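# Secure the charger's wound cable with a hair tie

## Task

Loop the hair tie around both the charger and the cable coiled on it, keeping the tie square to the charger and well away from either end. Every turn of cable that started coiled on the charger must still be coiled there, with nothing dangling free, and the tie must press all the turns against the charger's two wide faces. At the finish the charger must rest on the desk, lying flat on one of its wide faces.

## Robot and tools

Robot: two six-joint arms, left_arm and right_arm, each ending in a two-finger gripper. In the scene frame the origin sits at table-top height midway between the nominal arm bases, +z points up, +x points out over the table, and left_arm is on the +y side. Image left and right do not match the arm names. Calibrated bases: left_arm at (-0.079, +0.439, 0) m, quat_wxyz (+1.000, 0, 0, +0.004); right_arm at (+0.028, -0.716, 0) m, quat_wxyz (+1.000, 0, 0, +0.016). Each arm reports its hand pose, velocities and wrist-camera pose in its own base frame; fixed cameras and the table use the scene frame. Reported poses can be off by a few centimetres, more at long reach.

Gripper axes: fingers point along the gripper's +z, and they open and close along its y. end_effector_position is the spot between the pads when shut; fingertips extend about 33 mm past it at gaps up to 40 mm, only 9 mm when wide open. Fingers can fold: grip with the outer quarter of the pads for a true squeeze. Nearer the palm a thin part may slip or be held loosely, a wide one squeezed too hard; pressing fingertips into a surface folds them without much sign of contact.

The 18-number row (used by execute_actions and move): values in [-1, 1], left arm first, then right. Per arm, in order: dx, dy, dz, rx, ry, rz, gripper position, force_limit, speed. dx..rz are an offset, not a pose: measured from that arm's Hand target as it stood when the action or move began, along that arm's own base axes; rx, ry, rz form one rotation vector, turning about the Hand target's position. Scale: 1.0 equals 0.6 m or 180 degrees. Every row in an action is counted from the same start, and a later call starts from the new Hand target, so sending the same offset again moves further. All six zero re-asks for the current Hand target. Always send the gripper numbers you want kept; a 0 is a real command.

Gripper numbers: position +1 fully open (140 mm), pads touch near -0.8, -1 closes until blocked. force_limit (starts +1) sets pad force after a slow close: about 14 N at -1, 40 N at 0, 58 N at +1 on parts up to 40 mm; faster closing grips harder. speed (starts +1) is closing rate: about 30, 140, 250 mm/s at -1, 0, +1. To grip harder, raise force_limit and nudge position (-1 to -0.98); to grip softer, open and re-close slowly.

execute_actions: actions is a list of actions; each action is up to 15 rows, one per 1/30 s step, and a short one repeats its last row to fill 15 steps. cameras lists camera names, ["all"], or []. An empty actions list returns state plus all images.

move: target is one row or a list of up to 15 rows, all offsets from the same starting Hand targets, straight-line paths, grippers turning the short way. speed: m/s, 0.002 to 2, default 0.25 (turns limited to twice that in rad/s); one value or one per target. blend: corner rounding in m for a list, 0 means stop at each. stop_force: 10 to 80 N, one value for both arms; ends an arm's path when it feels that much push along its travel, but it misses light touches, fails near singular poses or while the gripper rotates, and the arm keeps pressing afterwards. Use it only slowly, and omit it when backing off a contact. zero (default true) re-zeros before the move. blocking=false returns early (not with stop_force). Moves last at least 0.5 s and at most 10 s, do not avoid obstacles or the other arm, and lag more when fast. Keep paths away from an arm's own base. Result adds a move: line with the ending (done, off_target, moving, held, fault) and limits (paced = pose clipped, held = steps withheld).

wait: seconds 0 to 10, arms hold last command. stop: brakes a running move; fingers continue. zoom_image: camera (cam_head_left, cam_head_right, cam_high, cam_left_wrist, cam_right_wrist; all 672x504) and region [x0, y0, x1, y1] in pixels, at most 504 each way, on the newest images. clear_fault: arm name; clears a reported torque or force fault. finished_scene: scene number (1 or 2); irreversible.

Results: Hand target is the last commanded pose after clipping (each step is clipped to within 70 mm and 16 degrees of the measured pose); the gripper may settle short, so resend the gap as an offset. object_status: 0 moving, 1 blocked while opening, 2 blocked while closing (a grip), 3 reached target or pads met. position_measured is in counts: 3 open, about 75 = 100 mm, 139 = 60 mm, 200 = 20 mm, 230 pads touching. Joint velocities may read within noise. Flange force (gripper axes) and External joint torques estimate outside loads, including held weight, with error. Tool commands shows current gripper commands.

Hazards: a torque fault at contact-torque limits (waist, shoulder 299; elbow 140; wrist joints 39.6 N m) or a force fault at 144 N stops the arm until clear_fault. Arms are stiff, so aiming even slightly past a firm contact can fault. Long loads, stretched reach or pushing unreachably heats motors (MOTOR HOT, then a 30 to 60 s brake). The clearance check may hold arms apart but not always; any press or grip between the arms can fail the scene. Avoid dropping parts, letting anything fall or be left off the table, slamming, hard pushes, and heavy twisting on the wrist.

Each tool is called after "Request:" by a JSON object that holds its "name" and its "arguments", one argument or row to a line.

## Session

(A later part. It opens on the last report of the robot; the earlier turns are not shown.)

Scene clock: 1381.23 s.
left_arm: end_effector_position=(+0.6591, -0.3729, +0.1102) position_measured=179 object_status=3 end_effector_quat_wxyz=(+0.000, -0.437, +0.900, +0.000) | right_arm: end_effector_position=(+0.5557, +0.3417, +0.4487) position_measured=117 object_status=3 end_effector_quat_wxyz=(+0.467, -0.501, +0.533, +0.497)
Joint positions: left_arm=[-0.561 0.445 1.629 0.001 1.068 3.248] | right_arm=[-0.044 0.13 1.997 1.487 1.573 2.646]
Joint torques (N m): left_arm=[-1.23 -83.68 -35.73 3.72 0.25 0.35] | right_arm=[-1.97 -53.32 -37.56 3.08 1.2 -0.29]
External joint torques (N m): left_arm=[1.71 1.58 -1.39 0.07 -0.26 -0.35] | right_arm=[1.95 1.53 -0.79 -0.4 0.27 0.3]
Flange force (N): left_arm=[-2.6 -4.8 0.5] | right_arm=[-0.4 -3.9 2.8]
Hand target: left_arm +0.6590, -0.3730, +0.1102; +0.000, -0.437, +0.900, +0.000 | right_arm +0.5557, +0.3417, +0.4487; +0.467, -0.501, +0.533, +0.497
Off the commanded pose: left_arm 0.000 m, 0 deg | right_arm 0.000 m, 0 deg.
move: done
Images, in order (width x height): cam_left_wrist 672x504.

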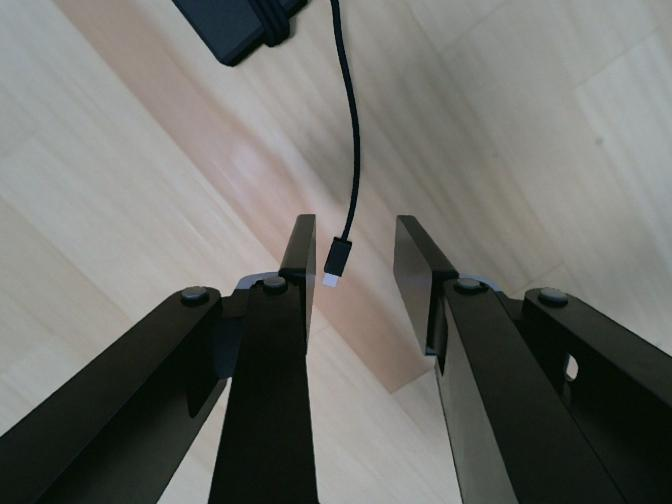

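Request:
{"name": "move", "arguments": {
  "target": [
    [0, 0, -0.122, 0,0,0, -0.4, -1, -1, 0,0,0,0,0,0, 0.1, 0, -1]
  ],
  "speed": 0.06,
  "stop_force": 12
}}

Request:
{"name": "move", "arguments": {
  "target": [
    [0, 0, 0, 0,0,0, -1, -1, -1, 0,0,0,0,0,0, 0.1, 0, -1]
  ],
  "cameras": ["cam_left_wrist"]
}}

Scene clock: 1386.53 s.
left_arm: end_effector_position=(+0.6590, -0.3730, +0.0370) position_measured=179 object_status=3 end_effector_quat_wxyz=(+0.000, -0.437, +0.900, +0.000) | right_arm: end_effector_position=(+0.5557, +0.3417, +0.4487) position_measured=117 object_status=3 end_effector_quat_wxyz=(+0.467, -0.501, +0.533, +0.497)
Joint positions: left_arm=[-0.561 0.508 1.683 0 0.951 3.248] | right_arm=[-0.044 0.13 1.997 1.487 1.573 2.646]
Joint torques (N m): left_arm=[-1.14 -86.45 -33.26 3.42 0.21 0.31] | right_arm=[-2.26 -53.02 -37.74 3.14 1.19 -0.31]
External joint torques (N m): left_arm=[1.06 1.07 -1.27 0.08 -0.21 -0.31] | right_arm=[2.14 0.89 -0.55 -0.45 0.29 0.32]
Flange force (N): left_arm=[-1.6 -3.9 0.5] | right_arm=[-0.8 -2.5 3.0]
Hand target: left_arm +0.6590, -0.3730, +0.0370; +0.000, -0.437, +0.900, +0.000 | right_arm +0.5557, +0.3417, +0.4487; +0.467, -0.501, +0.533, +0.497
Off the commanded pose: left_arm 0.000 m, 0 deg | right_arm 0.000 m, 0 deg.
move: done

Scene clock: 1387.73 s.
left_arm: end_effector_position=(+0.6590, -0.3730, +0.0370) position_measured=226 object_status=0 end_effector_quat_wxyz=(+0.000, -0.437, +0.900, +0.000) | right_arm: end_effector_position=(+0.5557, +0.3417, +0.4487) position_measured=117 object_status=3 end_effector_quat_wxyz=(+0.467, -0.501, +0.533, +0.497)
Joint positions: left_arm=[-0.561 0.508 1.683 0 0.951 3.248] | right_arm=[-0.044 0.13 1.997 1.487 1.573 2.646]
Joint torques (N m): left_arm=[-1.29 -86.6 -33.32 3.42 0.24 0.34] | right_arm=[-1.97 -53.17 -37.51 3.13 1.2 -0.31]
External joint torques (N m): left_arm=[1.06 1.18 -1.25 0.09 -0.24 -0.34] | right_arm=[2.04 1.26 -0.82 -0.46 0.28 0.32]
Flange force (N): left_arm=[-1.6 -3.9 0.7] | right_arm=[-0.7 -3.5 2.9]
Hand target: left_arm +0.6590, -0.3730, +0.0370; +0.000, -0.437, +0.900, +0.000 | right_arm +0.5557, +0.3417, +0.4487; +0.467, -0.501, +0.533, +0.497
Off the commanded pose: left_arm 0.000 m, 0 deg | right_arm 0.000 m, 0 deg.
move: done
Images, in order (width x height): cam_left_wrist 672x504.

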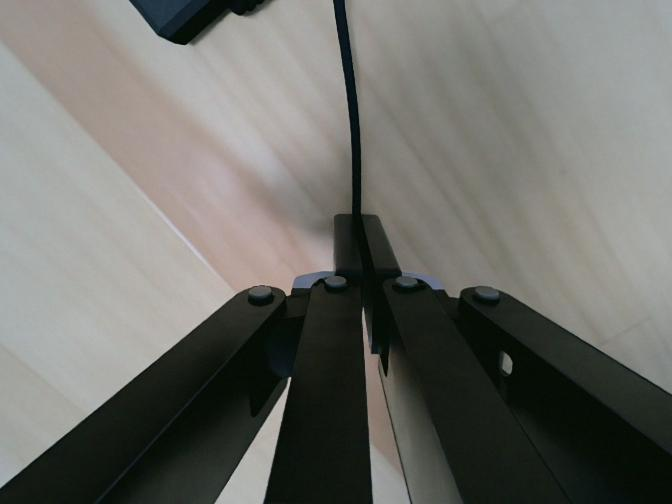

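Request:
{"name": "move", "arguments": {
  "target": [
    [0, 0, 0.045, 0,0,0, -1, -1, -1, 0,0,0,0,0,0, 0.1, 0, -1],
    [-0.0233, 0.0467, 0.045, 0,0,0.22, -1, -1, -1, 0,0,0,0,0,0, 0.1, 0, -1]
  ],
  "speed": 0.06,
  "cameras": ["cam_left_wrist"]
}}

Scene clock: 1402.37 s.
left_arm: end_effector_position=(+0.6450, -0.3450, +0.0639) position_measured=226 object_status=2 end_effector_quat_wxyz=(+0.000, +0.716, -0.699, +0.000) | right_arm: end_effector_position=(+0.5557, +0.3417, +0.4487) position_measured=117 object_status=3 end_effector_quat_wxyz=(+0.467, -0.501, +0.533, +0.497)
Joint positions: left_arm=[-0.538 0.449 1.72 0 0.973 2.579] | right_arm=[-0.044 0.13 1.997 1.487 1.573 2.646]
Joint torques (N m): left_arm=[-1.4 -81.59 -33.88 3.53 0.25 0.27] | right_arm=[-2.22 -53.05 -37.65 3.12 1.2 -0.26]
External joint torques (N m): left_arm=[1.38 1.37 -1.14 0.02 -0.28 -0.27] | right_arm=[2.25 1.23 -0.67 -0.46 0.27 0.27]
Flange force (N): left_arm=[0.7 -4.3 0.9] | right_arm=[-0.5 -3.2 3.3]
Hand target: left_arm +0.6451, -0.3450, +0.0640; +0.000, +0.716, -0.699, +0.000 | right_arm +0.5557, +0.3417, +0.4487; +0.467, -0.501, +0.533, +0.497
Off the commanded pose: left_arm 0.000 m, 0 deg | right_arm 0.000 m, 0 deg.
move: done
Images, in order (width x height): cam_left_wrist 672x504.

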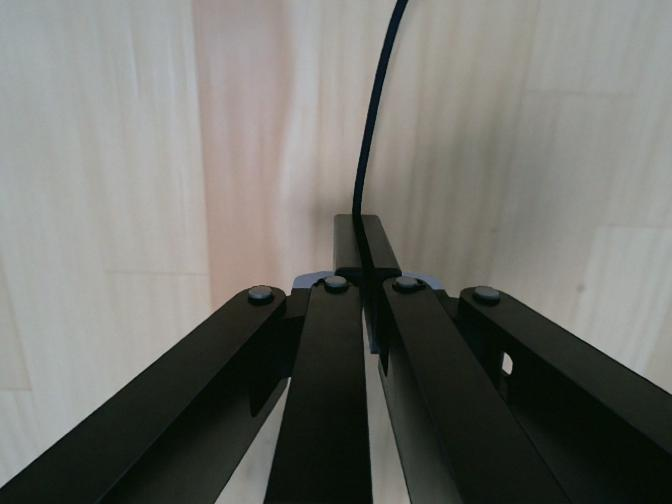

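Request:
{"name": "move", "arguments": {
  "target": [
    [0.005, 0.04, -0.03, 0,0,0, -1, -1, -1, 0,0,0,0,0,0, 0.1, 0, -1]
  ],
  "speed": 0.025,
  "stop_force": 10,
  "cameras": ["cam_left_wrist", "cam_high"]
}}

Scene clock: 1406.87 s.
left_arm: end_effector_position=(+0.6481, -0.3210, +0.0460) position_measured=226 object_status=2 end_effector_quat_wxyz=(+0.000, +0.716, -0.699, +0.000) | right_arm: end_effector_position=(+0.5557, +0.3417, +0.4487) position_measured=117 object_status=3 end_effector_quat_wxyz=(+0.467, -0.501, +0.533, +0.497)
Joint positions: left_arm=[-0.508 0.454 1.75 0 0.937 2.61] | right_arm=[-0.044 0.13 1.997 1.487 1.573 2.646]
Joint torques (N m): left_arm=[-0.71 -81.51 -32.87 3.62 0.31 0.31] | right_arm=[-2.11 -53.04 -37.53 3.11 1.22 -0.28]
External joint torques (N m): left_arm=[0.8 1.28 -1.39 -0.13 -0.34 -0.31] | right_arm=[2.18 0.96 -0.79 -0.45 0.26 0.29]
Flange force (N): left_arm=[1.4 -4.2 0.9] | right_arm=[-0.9 -3.0 3.1]
Hand target: left_arm +0.6481, -0.3210, +0.0460; +0.000, +0.716, -0.699, +0.000 | right_arm +0.5557, +0.3417, +0.4487; +0.467, -0.501, +0.533, +0.497
Off the commanded pose: left_arm 0.000 m, 0 deg | right_arm 0.000 m, 0 deg.
move: done
Images, in order (width x height): cam_high 672x504, cam_left_wrist 672x504.

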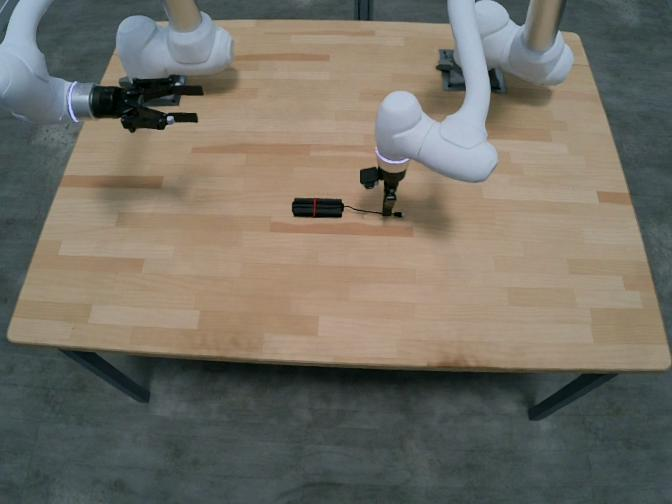

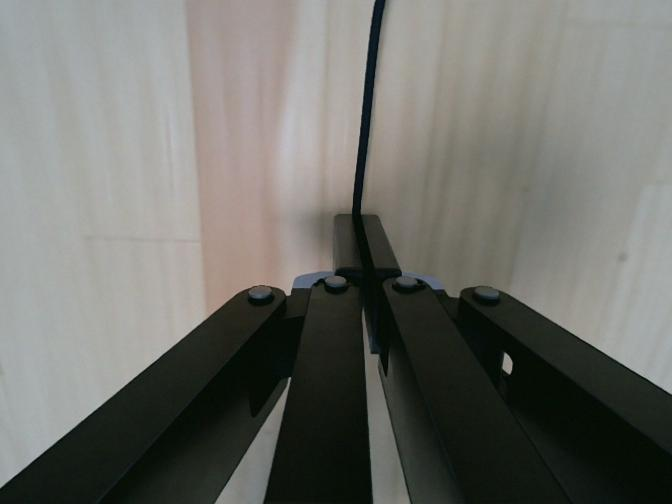

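Good; the cable is straight now. Pull a bit more and lower to the table, then look closely.

Request:
{"name": "move", "arguments": {
  "target": [
    [0.0, 0.02, -0.0147, 0,0,0, -1, -1, -1, 0,0,0,0,0,0, 0.1, 0, -1]
  ],
  "speed": 0.02,
  "stop_force": 10,
  "cameras": ["cam_left_wrist", "cam_high"]
}}

Request:
{"name": "zoom_image", "arguments": {
  "camera": "cam_high",
  "region": [270, 170, 430, 250]
}}

Scene clock: 1410.80 s.
left_arm: end_effector_position=(+0.6481, -0.3090, +0.0371) position_measured=226 object_status=2 end_effector_quat_wxyz=(+0.000, +0.716, -0.699, +0.000) | right_arm: end_effector_position=(+0.5557, +0.3417, +0.4487) position_measured=117 object_status=3 end_effector_quat_wxyz=(+0.467, -0.501, +0.533, +0.497)
Joint positions: left_arm=[-0.493 0.456 1.767 0 0.919 2.625] | right_arm=[-0.044 0.13 1.997 1.487 1.573 2.646]
Joint torques (N m): left_arm=[-0.8 -81.32 -32.21 3.51 0.32 0.31] | right_arm=[-2.28 -53.28 -37.62 3.12 1.19 -0.31]
External joint torques (N m): left_arm=[0.56 1.46 -1.55 -0.09 -0.35 -0.31] | right_arm=[2.28 1.35 -0.69 -0.45 0.28 0.31]
Flange force (N): left_arm=[1.9 -4.5 1.0] | right_arm=[-0.5 -3.5 3.3]
Hand target: left_arm +0.6481, -0.3090, +0.0371; +0.000, +0.716, -0.699, +0.000 | right_arm +0.5557, +0.3417, +0.4487; +0.467, -0.501, +0.533, +0.497
Off the commanded pose: left_arm 0.000 m, 0 deg | right_arm 0.000 m, 0 deg.
move: done
Images, in order (width x height): cam_high 672x504, cam_left_wrist 672x504.

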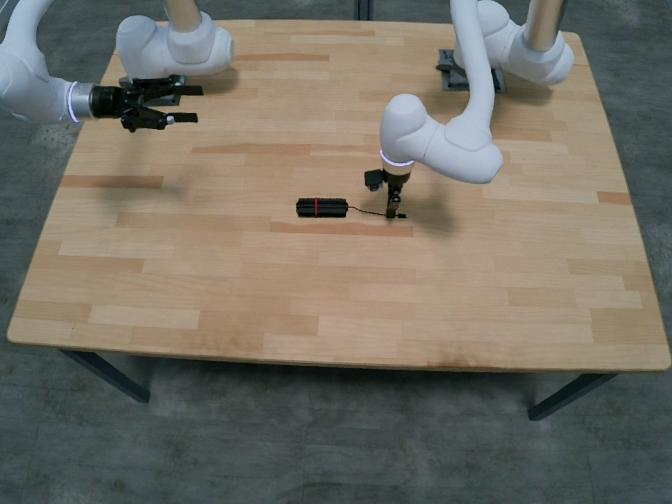

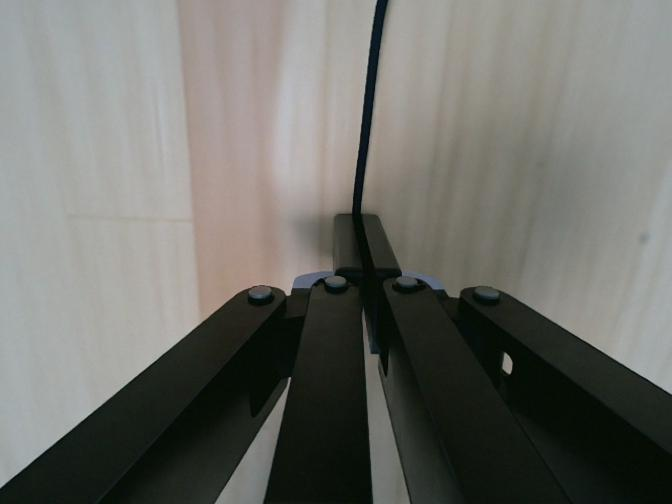

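Scaled by 3.150.

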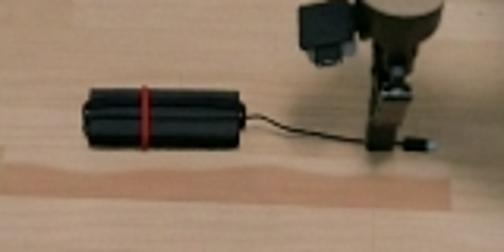

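Request:
{"name": "move", "arguments": {
  "target": [
    [0, 0, 0, 0,0,0, -0.7, -1, -1, 0,0,0,0,0,0, 0.1, 0, -1]
  ],
  "speed": 0.02
}}

Request:
{"name": "move", "arguments": {
  "target": [
    [0, 0, 0.05, 0,0,0, -0.7, -1, -1, 0,0,0,0,0,0, 0.1, 0, -1],
    [0, -0.12, 0.28, 0,0,0, -0.7, -1, -1, 0,0,0,0,0,0, 0.1, 0, -1]
  ],
  "speed": [0.03, 0.15],
  "cameras": ["cam_left_wrist", "cam_high"]
}}

Scene clock: 1417.80 s.
left_arm: end_effector_position=(+0.6481, -0.3090, +0.0371) position_measured=217 object_status=3 end_effector_quat_wxyz=(+0.000, +0.716, -0.699, +0.000) | right_arm: end_effector_position=(+0.5557, +0.3417, +0.4487) position_measured=117 object_status=3 end_effector_quat_wxyz=(+0.467, -0.501, +0.533, +0.497)
Joint positions: left_arm=[-0.493 0.456 1.767 0 0.919 2.625] | right_arm=[-0.044 0.13 1.997 1.487 1.573 2.646]
Joint torques (N m): left_arm=[-1.28 -81.24 -32.41 3.35 0.22 0.34] | right_arm=[-1.89 -53.26 -37.63 3.12 1.2 -0.28]
External joint torques (N m): left_arm=[1.66 1.34 -1.32 0.09 -0.25 -0.34] | right_arm=[2.03 0.88 -0.85 -0.44 0.28 0.29]
Flange force (N): left_arm=[0.4 -4.8 0.9] | right_arm=[-1.0 -3.0 2.8]
Hand target: left_arm +0.6481, -0.3090, +0.0371; +0.000, +0.716, -0.699, +0.000 | right_arm +0.5557, +0.3417, +0.4487; +0.467, -0.501, +0.533, +0.497
Off the commanded pose: left_arm 0.000 m, 0 deg | right_arm 0.000 m, 0 deg.
move: done

Scene clock: 1420.30 s.
left_arm: end_effector_position=(+0.6480, -0.3810, +0.2053) position_measured=217 object_status=3 end_effector_quat_wxyz=(+0.000, +0.716, -0.699, +0.000) | right_arm: end_effector_position=(+0.5557, +0.3417, +0.4487) position_measured=117 object_status=3 end_effector_quat_wxyz=(+0.467, -0.501, +0.533, +0.497)
Joint positions: left_arm=[-0.577 0.373 1.548 0 1.22 2.54] | right_arm=[-0.044 0.13 1.997 1.487 1.573 2.646]
Joint torques (N m): left_arm=[-1.35 -79.56 -37.86 4.01 0.19 0.35] | right_arm=[-2.15 -53 -37.63 3.11 1.18 -0.34]
External joint torques (N m): left_arm=[1.38 1.93 -1.89 0.03 -0.22 -0.35] | right_arm=[2.16 0.95 -0.66 -0.43 0.3 0.34]
Flange force (N): left_arm=[2.5 -6.6 -0.7] | right_arm=[-0.9 -2.8 3.1]
Hand target: left_arm +0.6481, -0.3810, +0.2051; +0.000, +0.716, -0.699, +0.000 | right_arm +0.5557, +0.3417, +0.4487; +0.467, -0.501, +0.533, +0.497
Off the commanded pose: left_arm 0.000 m, 0 deg | right_arm 0.000 m, 0 deg.
move: done
Images, in order (width x height): cam_high 672x504, cam_left_wrist 672x504.

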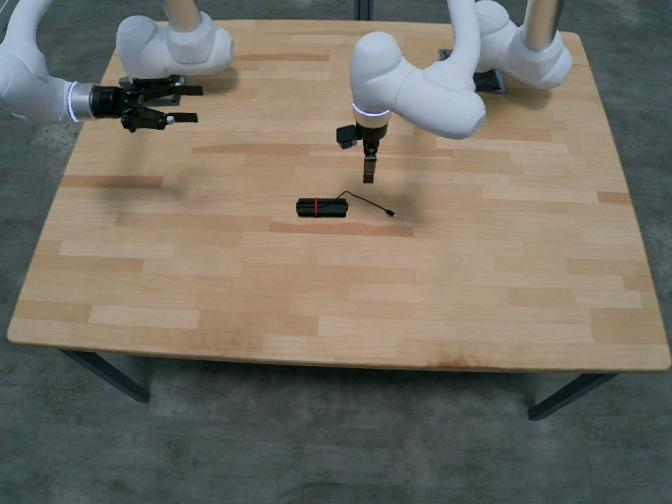

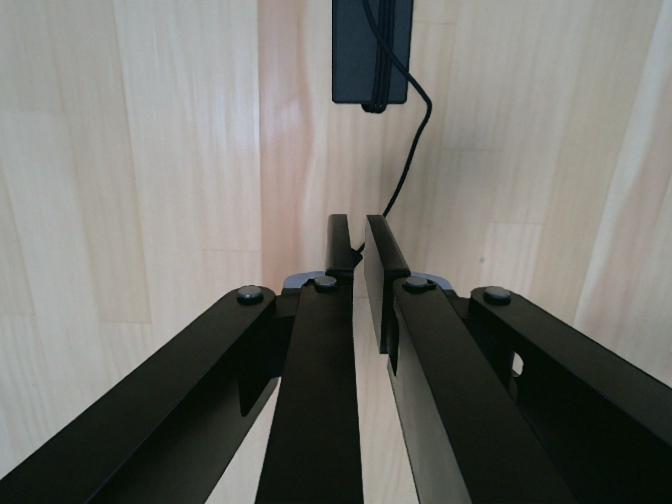

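Request:
{"name": "move", "arguments": {
  "target": [
    [-0.0467, 0.0692, -0.155, 0,0,-0.161, -0.4, -1, -1, 0,0,0,0,0,0, 0.1, 0, -1]
  ],
  "speed": 0.15,
  "cameras": ["cam_left_wrist"]
}}

Scene clock: 1443.53 s.
left_arm: end_effector_position=(+0.6201, -0.3394, +0.1121) position_measured=179 object_status=3 end_effector_quat_wxyz=(+0.000, -0.518, +0.855, +0.000) | right_arm: end_effector_position=(+0.5557, +0.3417, +0.4487) position_measured=117 object_status=3 end_effector_quat_wxyz=(+0.467, -0.501, +0.533, +0.497)
Joint positions: left_arm=[-0.55 0.372 1.734 0.001 1.035 3.073] | right_arm=[-0.044 0.13 1.997 1.487 1.573 2.646]
Joint torques (N m): left_arm=[-1.47 -75.99 -35.25 3.74 0.2 0.29] | right_arm=[-2 -53.05 -37.62 3.12 1.21 -0.29]
External joint torques (N m): left_arm=[1.58 1.3 -1.28 -0.02 -0.21 -0.29] | right_arm=[2.08 1.57 -0.71 -0.45 0.26 0.3]
Flange force (N): left_arm=[-1.7 -4.5 0.3] | right_arm=[-0.3 -3.8 3.0]
Hand target: left_arm +0.6200, -0.3395, +0.1121; +0.000, -0.518, +0.855, +0.000 | right_arm +0.5557, +0.3417, +0.4487; +0.467, -0.501, +0.533, +0.497
Off the commanded pose: left_arm 0.000 m, 0 deg | right_arm 0.000 m, 0 deg.
move: done
Images, in order (width x height): cam_left_wrist 672x504.

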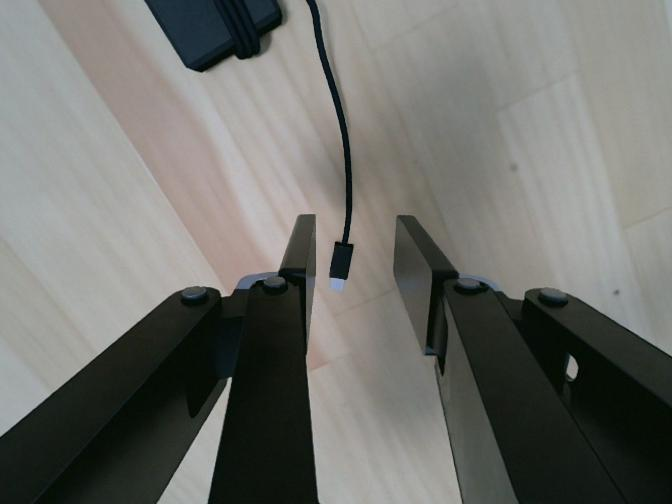

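Request:
{"name": "move", "arguments": {
  "target": [
    [0, 0, -0.1252, 0,0,0, -0.4, -1, -1, 0,0,0,0,0,0, 0.1, 0, -1]
  ],
  "speed": 0.06,
  "stop_force": 12
}}

Request:
{"name": "move", "arguments": {
  "target": [
    [0, 0, 0, 0,0,0, -1, -1, -1, 0,0,0,0,0,0, 0.1, 0, -1]
  ]
}}

Request:
{"name": "move", "arguments": {
  "target": [
    [0, 0, 0.04, 0,0,0, -1, -1, -1, 0,0,0,0,0,0, 0.1, 0, -1],
    [0.0467, 0.02, 0.04, 0,0,0.161, -1, -1, -1, 0,0,0,0,0,0, 0.1, 0, -1]
  ],
  "speed": 0.06,
  "cameras": ["cam_left_wrist"]
}}

Scene clock: 1452.57 s.
left_arm: end_effector_position=(+0.6200, -0.3395, +0.0370) position_measured=179 object_status=3 end_effector_quat_wxyz=(+0.000, -0.518, +0.855, +0.000) | right_arm: end_effector_position=(+0.5557, +0.3417, +0.4487) position_measured=117 object_status=3 end_effector_quat_wxyz=(+0.467, -0.501, +0.533, +0.497)
Joint positions: left_arm=[-0.55 0.442 1.791 0 0.91 3.073] | right_arm=[-0.044 0.13 1.997 1.487 1.573 2.646]
Joint torques (N m): left_arm=[-1.49 -79.08 -32.21 3.31 0.28 0.34] | right_arm=[-1.97 -52.95 -37.56 3.11 1.22 -0.24]
External joint torques (N m): left_arm=[1.88 0.6 -1.3 0.09 -0.29 -0.34] | right_arm=[2.06 0.85 -0.8 -0.44 0.26 0.25]
Flange force (N): left_arm=[-2.1 -3.4 0.3] | right_arm=[-0.9 -2.8 2.9]
Hand target: left_arm +0.6200, -0.3395, +0.0370; +0.000, -0.518, +0.855, +0.000 | right_arm +0.5557, +0.3417, +0.4487; +0.467, -0.501, +0.533, +0.497
Off the commanded pose: left_arm 0.000 m, 0 deg | right_arm 0.000 m, 0 deg.
move: done

Scene clock: 1453.77 s.
left_arm: end_effector_position=(+0.6200, -0.3395, +0.0370) position_measured=226 object_status=0 end_effector_quat_wxyz=(+0.000, -0.518, +0.855, +0.000) | right_arm: end_effector_position=(+0.5557, +0.3417, +0.4487) position_measured=117 object_status=3 end_effector_quat_wxyz=(+0.467, -0.501, +0.533, +0.497)
Joint positions: left_arm=[-0.55 0.442 1.791 0 0.91 3.073] | right_arm=[-0.044 0.13 1.997 1.487 1.573 2.646]
Joint torques (N m): left_arm=[-1.09 -79.49 -32.19 3.38 0.25 0.35] | right_arm=[-2.05 -52.99 -37.66 3.11 1.23 -0.28]
External joint torques (N m): left_arm=[1 1.14 -1.33 0.02 -0.26 -0.35] | right_arm=[2.38 0.65 -0.73 -0.46 0.26 0.29]
Flange force (N): left_arm=[-0.8 -4.1 0.7] | right_arm=[-1.1 -2.4 3.5]
Hand target: left_arm +0.6200, -0.3395, +0.0370; +0.000, -0.518, +0.855, +0.000 | right_arm +0.5557, +0.3417, +0.4487; +0.467, -0.501, +0.533, +0.497
Off the commanded pose: left_arm 0.000 m, 0 deg | right_arm 0.000 m, 0 deg.
move: done

Scene clock: 1458.90 s.
left_arm: end_effector_position=(+0.6480, -0.3275, +0.0610) position_measured=226 object_status=2 end_effector_quat_wxyz=(+0.000, +0.716, -0.699, +0.000) | right_arm: end_effector_position=(+0.5557, +0.3417, +0.4487) position_measured=117 object_status=3 end_effector_quat_wxyz=(+0.467, -0.501, +0.533, +0.497)
Joint positions: left_arm=[-0.515 0.444 1.734 0 0.964 2.602] | right_arm=[-0.044 0.13 1.997 1.487 1.573 2.646]
Joint torques (N m): left_arm=[-1.33 -81.12 -33.69 3.49 0.23 0.31] | right_arm=[-2.2 -53.4 -37.65 3.14 1.21 -0.27]
External joint torques (N m): left_arm=[1.53 1.26 -1.19 0.07 -0.26 -0.31] | right_arm=[2.2 1.61 -0.58 -0.46 0.26 0.28]
Flange force (N): left_arm=[0.5 -4.4 0.8] | right_arm=[-0.1 -3.7 3.2]
Hand target: left_arm +0.6481, -0.3275, +0.0610; +0.000, +0.716, -0.699, +0.000 | right_arm +0.5557, +0.3417, +0.4487; +0.467, -0.501, +0.533, +0.497
Off the commanded pose: left_arm 0.000 m, 0 deg | right_arm 0.000 m, 0 deg.
move: done
Images, in order (width x height): cam_left_wrist 672x504.

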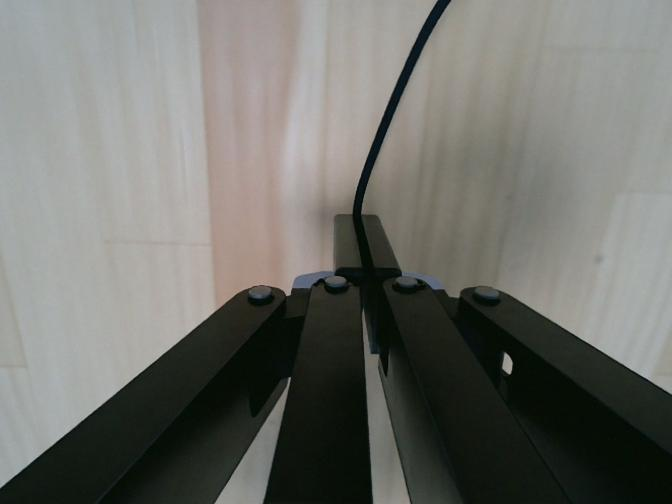

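Request:
{"name": "move", "arguments": {
  "target": [
    [0, 0.03, -0.02, 0,0,0, -1, -1, -1, 0,0,0,0,0,0, 0.1, 0, -1]
  ],
  "speed": 0.03,
  "stop_force": 10,
  "cameras": ["cam_high"]
}}

Request:
{"name": "zoom_image", "arguments": {
  "camera": "cam_high",
  "region": [270, 170, 430, 250]
}}

Scene clock: 1462.73 s.
left_arm: end_effector_position=(+0.6481, -0.3095, +0.0490) position_measured=226 object_status=2 end_effector_quat_wxyz=(+0.000, +0.716, -0.699, +0.000) | right_arm: end_effector_position=(+0.5557, +0.3417, +0.4487) position_measured=117 object_status=3 end_effector_quat_wxyz=(+0.467, -0.501, +0.533, +0.497)
Joint positions: left_arm=[-0.494 0.445 1.759 0 0.938 2.624] | right_arm=[-0.044 0.13 1.997 1.487 1.573 2.646]
Joint torques (N m): left_arm=[-1.01 -80.53 -32.84 3.52 0.29 0.31] | right_arm=[-2.2 -53.51 -37.6 3.11 1.2 -0.27]
External joint torques (N m): left_arm=[1.23 1 -1.44 -0.04 -0.32 -0.31] | right_arm=[2.2 1.07 -0.87 -0.41 0.29 0.28]
Flange force (N): left_arm=[0.8 -4.3 0.5] | right_arm=[-0.9 -3.3 3.2]
Hand target: left_arm +0.6481, -0.3095, +0.0490; +0.000, +0.716, -0.699, +0.000 | right_arm +0.5557, +0.3417, +0.4487; +0.467, -0.501, +0.533, +0.497
Off the commanded pose: left_arm 0.000 m, 0 deg | right_arm 0.000 m, 0 deg.
move: done
Images, in order (width x height): cam_high 672x504.

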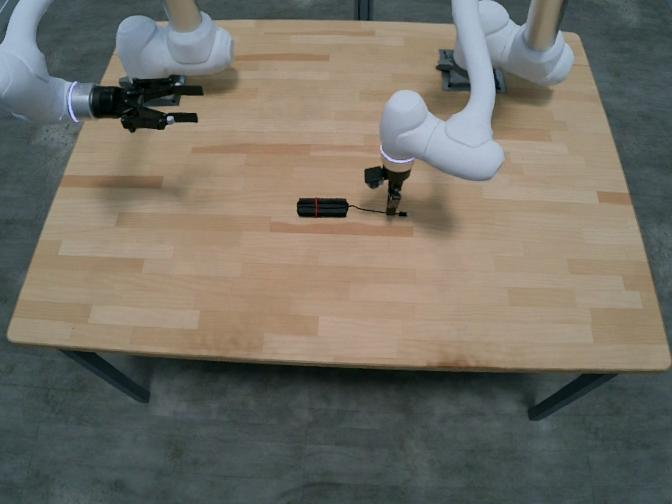

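Scaled by 3.150.

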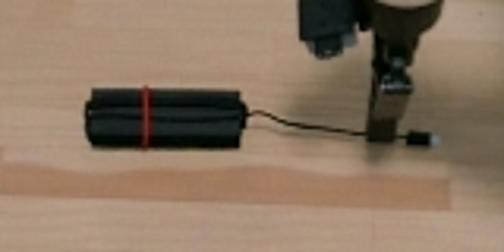

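Request:
{"name": "move", "arguments": {
  "target": [
    [0.105, -0.04, -0.005, 0,0,-0.17, -1, -1, -1, 0,0,0,0,0,0, 0.1, 0, -1],
    [0.178, -0.125, -0.0195, 0,0,-0.333, -1, -1, -1, 0,0,0,0,0,0, 0.1, 0, -1]
  ],
  "speed": 0.04,
  "blend": [0.02, 0],
  "cameras": ["cam_high", "cam_left_wrist"]
}}

Request:
{"name": "zoom_image", "arguments": {
  "camera": "cam_high",
  "region": [270, 170, 430, 250]
}}

Scene clock: 1479.93 s.
left_arm: end_effector_position=(+0.7337, -0.3598, +0.0415) position_measured=226 object_status=2 end_effector_quat_wxyz=(+0.000, -0.388, +0.922, +0.000) | right_arm: end_effector_position=(+0.5557, +0.3417, +0.4487) position_measured=117 object_status=3 end_effector_quat_wxyz=(+0.467, -0.501, +0.533, +0.497)
Joint positions: left_arm=[-0.498 0.584 1.544 0.001 1.014 3.418] | right_arm=[-0.044 0.13 1.997 1.487 1.573 2.646]
Joint torques (N m): left_arm=[-1.38 -94.74 -34.89 3.57 0.18 0.35] | right_arm=[-2.03 -53.19 -37.56 3.11 1.19 -0.3]
External joint torques (N m): left_arm=[1.58 0.78 -1.15 0.09 -0.17 -0.35] | right_arm=[1.96 1.35 -0.78 -0.44 0.29 0.3]
Flange force (N): left_arm=[-2.6 -3.0 0.2] | right_arm=[-0.6 -3.6 2.8]
Hand target: left_arm +0.7337, -0.3598, +0.0415; +0.000, -0.388, +0.922, +0.000 (not the last commanded pose) | right_arm +0.5557, +0.3417, +0.4487; +0.467, -0.501, +0.533, +0.497
Off the commanded pose: left_arm 0.033 m, 14 deg | right_arm 0.000 m, 0 deg.
move: off_target (left_arm; path cut at 10 s); path passed 1 of 2 targets
Images, in order (width x height): cam_high 672x504, cam_left_wrist 672x504.

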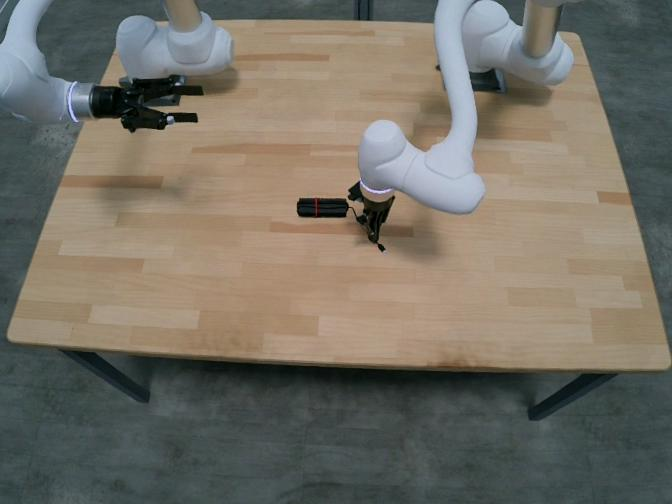

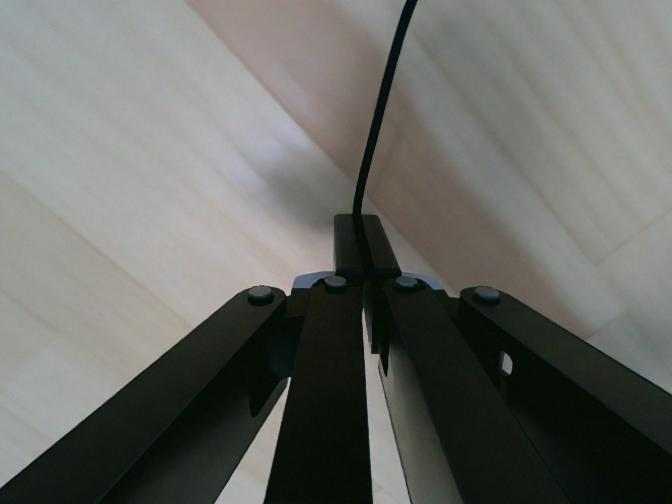

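Scaled by 3.150.

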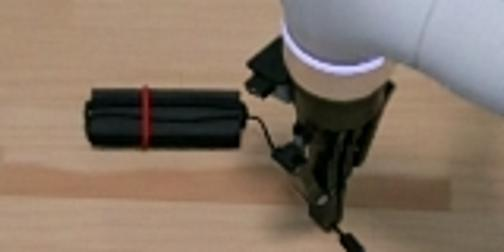

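Request:
{"name": "move", "arguments": {
  "target": [
    [0.015, -0.022, -0.0065, 0,0,-0.035, -1, -1, -1, 0,0,0,0,0,0, 0.1, 0, -1]
  ],
  "speed": 0.03
}}

Request:
{"name": "move", "arguments": {
  "target": [
    [0, 0, 0, 0,0,0, -0.7, -1, -1, 0,0,0,0,0,0, 0.1, 0, -1]
  ],
  "speed": 0.02
}}

Request:
{"name": "move", "arguments": {
  "target": [
    [0, 0, 0.05, 0,0,0, -0.7, -1, -1, 0,0,0,0,0,0, 0.1, 0, -1],
    [0.02, 0.02, 0.28, 0,0,0, -0.7, -1, -1, 0,0,0,0,0,0, 0.1, 0, -1]
  ],
  "speed": [0.03, 0.15],
  "cameras": ["cam_left_wrist", "cam_high"]
}}

Request:
{"name": "zoom_image", "arguments": {
  "camera": "cam_high",
  "region": [270, 170, 430, 250]
}}

Scene clock: 1489.53 s.
left_arm: end_effector_position=(+0.7427, -0.3730, +0.0376) position_measured=226 object_status=2 end_effector_quat_wxyz=(+0.000, -0.336, +0.942, +0.000) | right_arm: end_effector_position=(+0.5557, +0.3417, +0.4487) position_measured=117 object_status=3 end_effector_quat_wxyz=(+0.467, -0.501, +0.533, +0.497)
Joint positions: left_arm=[-0.507 0.607 1.513 0 1.022 3.519] | right_arm=[-0.044 0.13 1.997 1.487 1.573 2.646]
Joint torques (N m): left_arm=[-1.31 -96.93 -34.88 3.61 0.22 0.31] | right_arm=[-2.27 -53.33 -37.68 3.11 1.22 -0.28]
External joint torques (N m): left_arm=[1.38 0.81 -1.35 0.07 -0.21 -0.31] | right_arm=[2.33 1.97 -0.43 -0.46 0.25 0.29]
Flange force (N): left_arm=[-2.9 -3.3 0.1] | right_arm=[0.3 -4.0 3.5]
Hand target: left_arm +0.7427, -0.3730, +0.0376; +0.000, -0.336, +0.942, +0.000 | right_arm +0.5557, +0.3417, +0.4487; +0.467, -0.501, +0.533, +0.497
Off the commanded pose: left_arm 0.000 m, 0 deg | right_arm 0.000 m, 0 deg.
move: done

Scene clock: 1490.03 s.
left_arm: end_effector_position=(+0.7427, -0.3730, +0.0376) position_measured=217 object_status=3 end_effector_quat_wxyz=(+0.000, -0.336, +0.942, +0.000) | right_arm: end_effector_position=(+0.5557, +0.3417, +0.4487) position_measured=117 object_status=3 end_effector_quat_wxyz=(+0.467, -0.501, +0.533, +0.497)
Joint positions: left_arm=[-0.507 0.607 1.513 0 1.022 3.519] | right_arm=[-0.044 0.13 1.997 1.487 1.573 2.646]
Joint torques (N m): left_arm=[-1.24 -96.75 -34.8 3.61 0.22 0.3] | right_arm=[-1.94 -53 -37.69 3.12 1.23 -0.31]
External joint torques (N m): left_arm=[1.18 0.82 -1.41 0.08 -0.21 -0.29] | right_arm=[1.97 1 -0.6 -0.45 0.25 0.31]
Flange force (N): left_arm=[-2.7 -3.5 0.1] | right_arm=[-0.7 -2.7 2.8]
Hand target: left_arm +0.7427, -0.3730, +0.0376; +0.000, -0.336, +0.942, +0.000 | right_arm +0.5557, +0.3417, +0.4487; +0.467, -0.501, +0.533, +0.497
Off the commanded pose: left_arm 0.000 m, 0 deg | right_arm 0.000 m, 0 deg.
move: done

Scene clock: 1492.43 s.
left_arm: end_effector_position=(+0.7547, -0.3610, +0.2057) position_measured=217 object_status=3 end_effector_quat_wxyz=(+0.000, -0.336, +0.942, +0.000) | right_arm: end_effector_position=(+0.5557, +0.3417, +0.4487) position_measured=117 object_status=3 end_effector_quat_wxyz=(+0.467, -0.501, +0.533, +0.497)
Joint positions: left_arm=[-0.488 0.504 1.352 0 1.286 3.539] | right_arm=[-0.044 0.13 1.997 1.487 1.573 2.646]
Joint torques (N m): left_arm=[-1.33 -92.63 -38.92 4.03 0.25 0.31] | right_arm=[-2.07 -53.25 -37.59 3.13 1.21 -0.3]
External joint torques (N m): left_arm=[1.44 1.43 -1.77 0.11 -0.24 -0.31] | right_arm=[2.15 1.52 -0.62 -0.46 0.26 0.31]
Flange force (N): left_arm=[-4.0 -5.3 -1.0] | right_arm=[-0.3 -3.6 3.1]
Hand target: left_arm +0.7547, -0.3610, +0.2056; +0.000, -0.336, +0.942, +0.000 | right_arm +0.5557, +0.3417, +0.4487; +0.467, -0.501, +0.533, +0.497
Off the commanded pose: left_arm 0.000 m, 0 deg | right_arm 0.000 m, 0 deg.
move: done
Images, in order (width x height): cam_high 672x504, cam_left_wrist 672x504.

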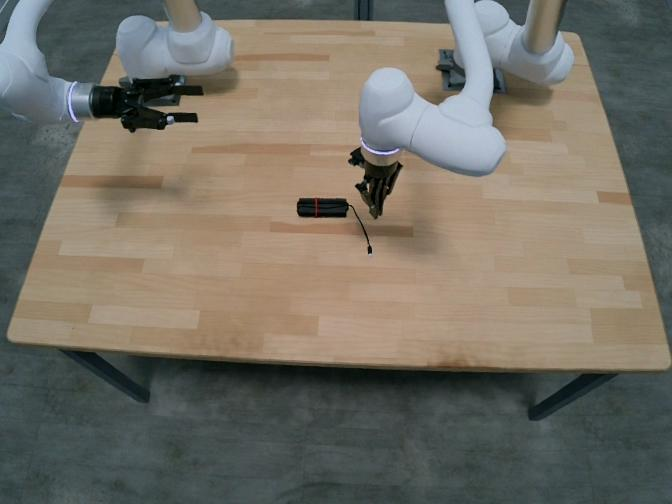

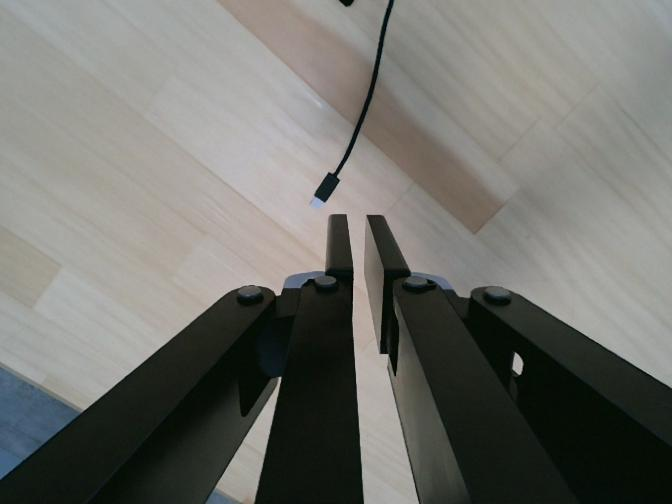

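Scaled by 3.150.

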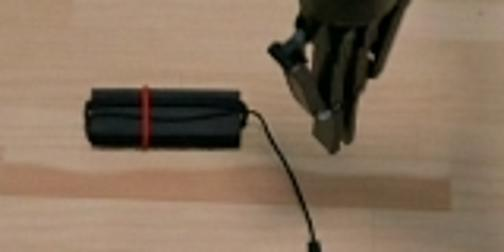

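Request:
{"name": "move", "arguments": {
  "target": [
    [-0.19, -0.1, 0.05, 0,0,0.38, -0.3, -1, -1, 0,0,0,0,0,0, 0.1, 0, -1]
  ],
  "speed": 0.25,
  "cameras": ["cam_left_wrist", "cam_head_left", "cam_head_right"]
}}

Request:
{"name": "zoom_image", "arguments": {
  "camera": "cam_head_left",
  "region": [340, 240, 460, 330]
}}

Request:
{"name": "zoom_image", "arguments": {
  "camera": "cam_head_right",
  "region": [340, 240, 460, 330]
}}

Scene clock: 1499.10 s.
left_arm: end_effector_position=(+0.6407, -0.4210, +0.2356) position_measured=167 object_status=3 end_effector_quat_wxyz=(+0.000, +0.808, -0.590, +0.000) | right_arm: end_effector_position=(+0.5557, +0.3417, +0.4487) position_measured=117 object_status=3 end_effector_quat_wxyz=(+0.467, -0.501, +0.533, +0.497)
Joint positions: left_arm=[-0.626 0.381 1.48 0 1.281 2.206] | right_arm=[-0.044 0.13 1.997 1.487 1.573 2.646]
Joint torques (N m): left_arm=[-1.3 -80.64 -39.36 4.07 0.19 0.28] | right_arm=[-2 -53.49 -37.59 3.12 1.19 -0.28]
External joint torques (N m): left_arm=[1.53 1.29 -1.23 0.06 -0.23 -0.28] | right_arm=[1.96 1.83 -0.65 -0.44 0.28 0.29]
Flange force (N): left_arm=[2.6 -4.2 -0.5] | right_arm=[0.0 -4.1 2.8]
Hand target: left_arm +0.6407, -0.4210, +0.2356; +0.000, +0.808, -0.590, +0.000 | right_arm +0.5557, +0.3417, +0.4487; +0.467, -0.501, +0.533, +0.497
Off the commanded pose: left_arm 0.000 m, 0 deg | right_arm 0.000 m, 0 deg.
move: done
Images, in order (width x height): cam_head_left 672x504, cam_head_right 672x504, cam_left_wrist 672x504.

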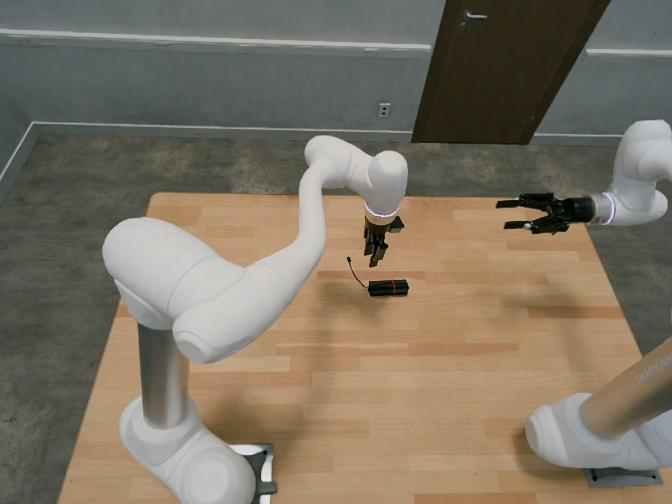

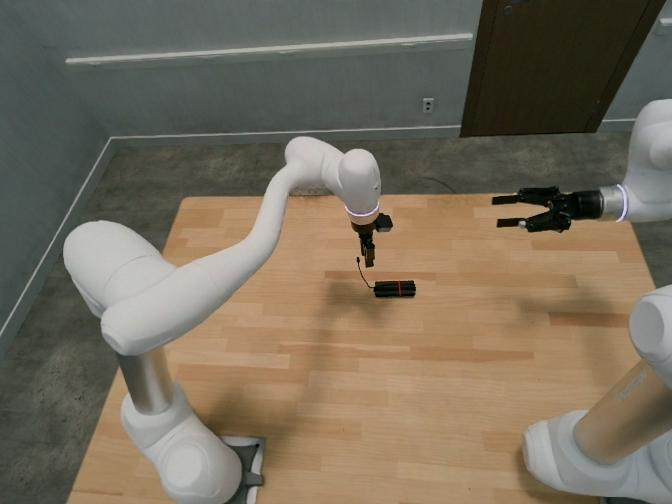

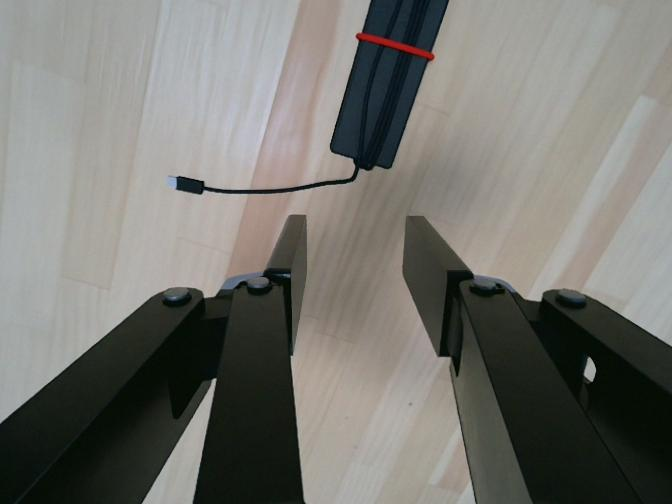

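Scaled by 4.200.

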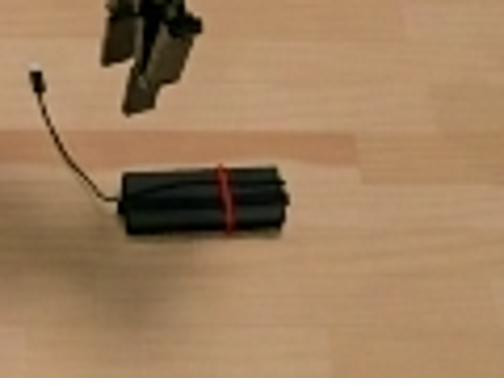

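Scaled by 4.200.

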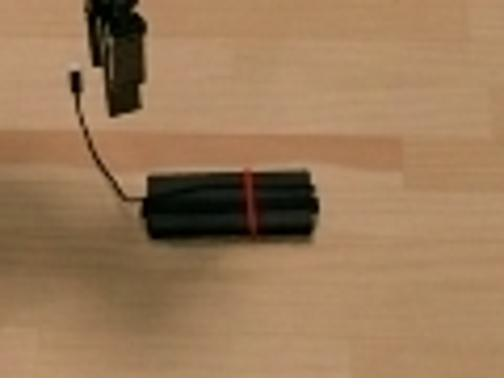

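Request:
{"name": "move", "arguments": {
  "target": [
    [-0.03, -0.1, -0.06, 0,0,-0.09, -0.3, -1, -1, 0,0,0,0,0,0, 0.1, 0, -1]
  ],
  "speed": 0.25,
  "cameras": ["cam_left_wrist"]
}}

Request:
{"name": "zoom_image", "arguments": {
  "camera": "cam_left_wrist",
  "region": [280, 0, 480, 200]
}}

Scene clock: 1506.97 s.
left_arm: end_effector_position=(+0.6228, -0.4809, +0.1997) position_measured=167 object_status=3 end_effector_quat_wxyz=(+0.000, +0.716, -0.698, +0.000) | right_arm: end_effector_position=(+0.5557, +0.3417, +0.4487) position_measured=117 object_status=3 end_effector_quat_wxyz=(+0.467, -0.501, +0.533, +0.497)
Joint positions: left_arm=[-0.702 0.43 1.476 0 1.236 2.414] | right_arm=[-0.044 0.13 1.997 1.487 1.573 2.646]
Joint torques (N m): left_arm=[-1.97 -85.33 -38.69 3.96 0.19 0.32] | right_arm=[-1.98 -53.21 -37.63 3.14 1.19 -0.3]
External joint torques (N m): left_arm=[1.87 1.5 -1.49 0.13 -0.23 -0.32] | right_arm=[1.87 1.36 -0.76 -0.45 0.28 0.3]
Flange force (N): left_arm=[2.0 -5.6 -0.5] | right_arm=[-0.5 -3.6 2.6]
Hand target: left_arm +0.6227, -0.4810, +0.1996; +0.000, +0.716, -0.698, +0.000 | right_arm +0.5557, +0.3417, +0.4487; +0.467, -0.501, +0.533, +0.497
Off the commanded pose: left_arm 0.000 m, 0 deg | right_arm 0.000 m, 0 deg.
move: done
Images, in order (width x height): cam_left_wrist 672x504.

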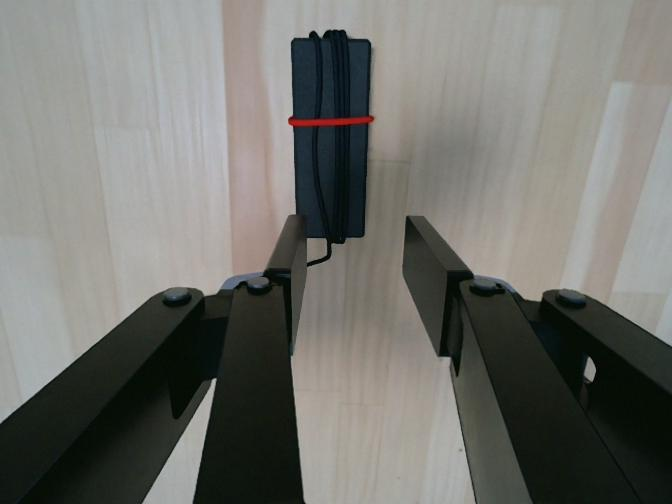

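Scaled by 2.520.

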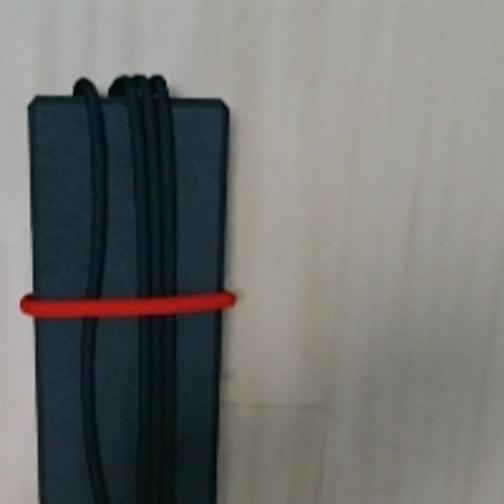

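Request:
{"name": "finished_scene", "arguments": {
  "scene": 1
}}

The scene is finished: the task was done.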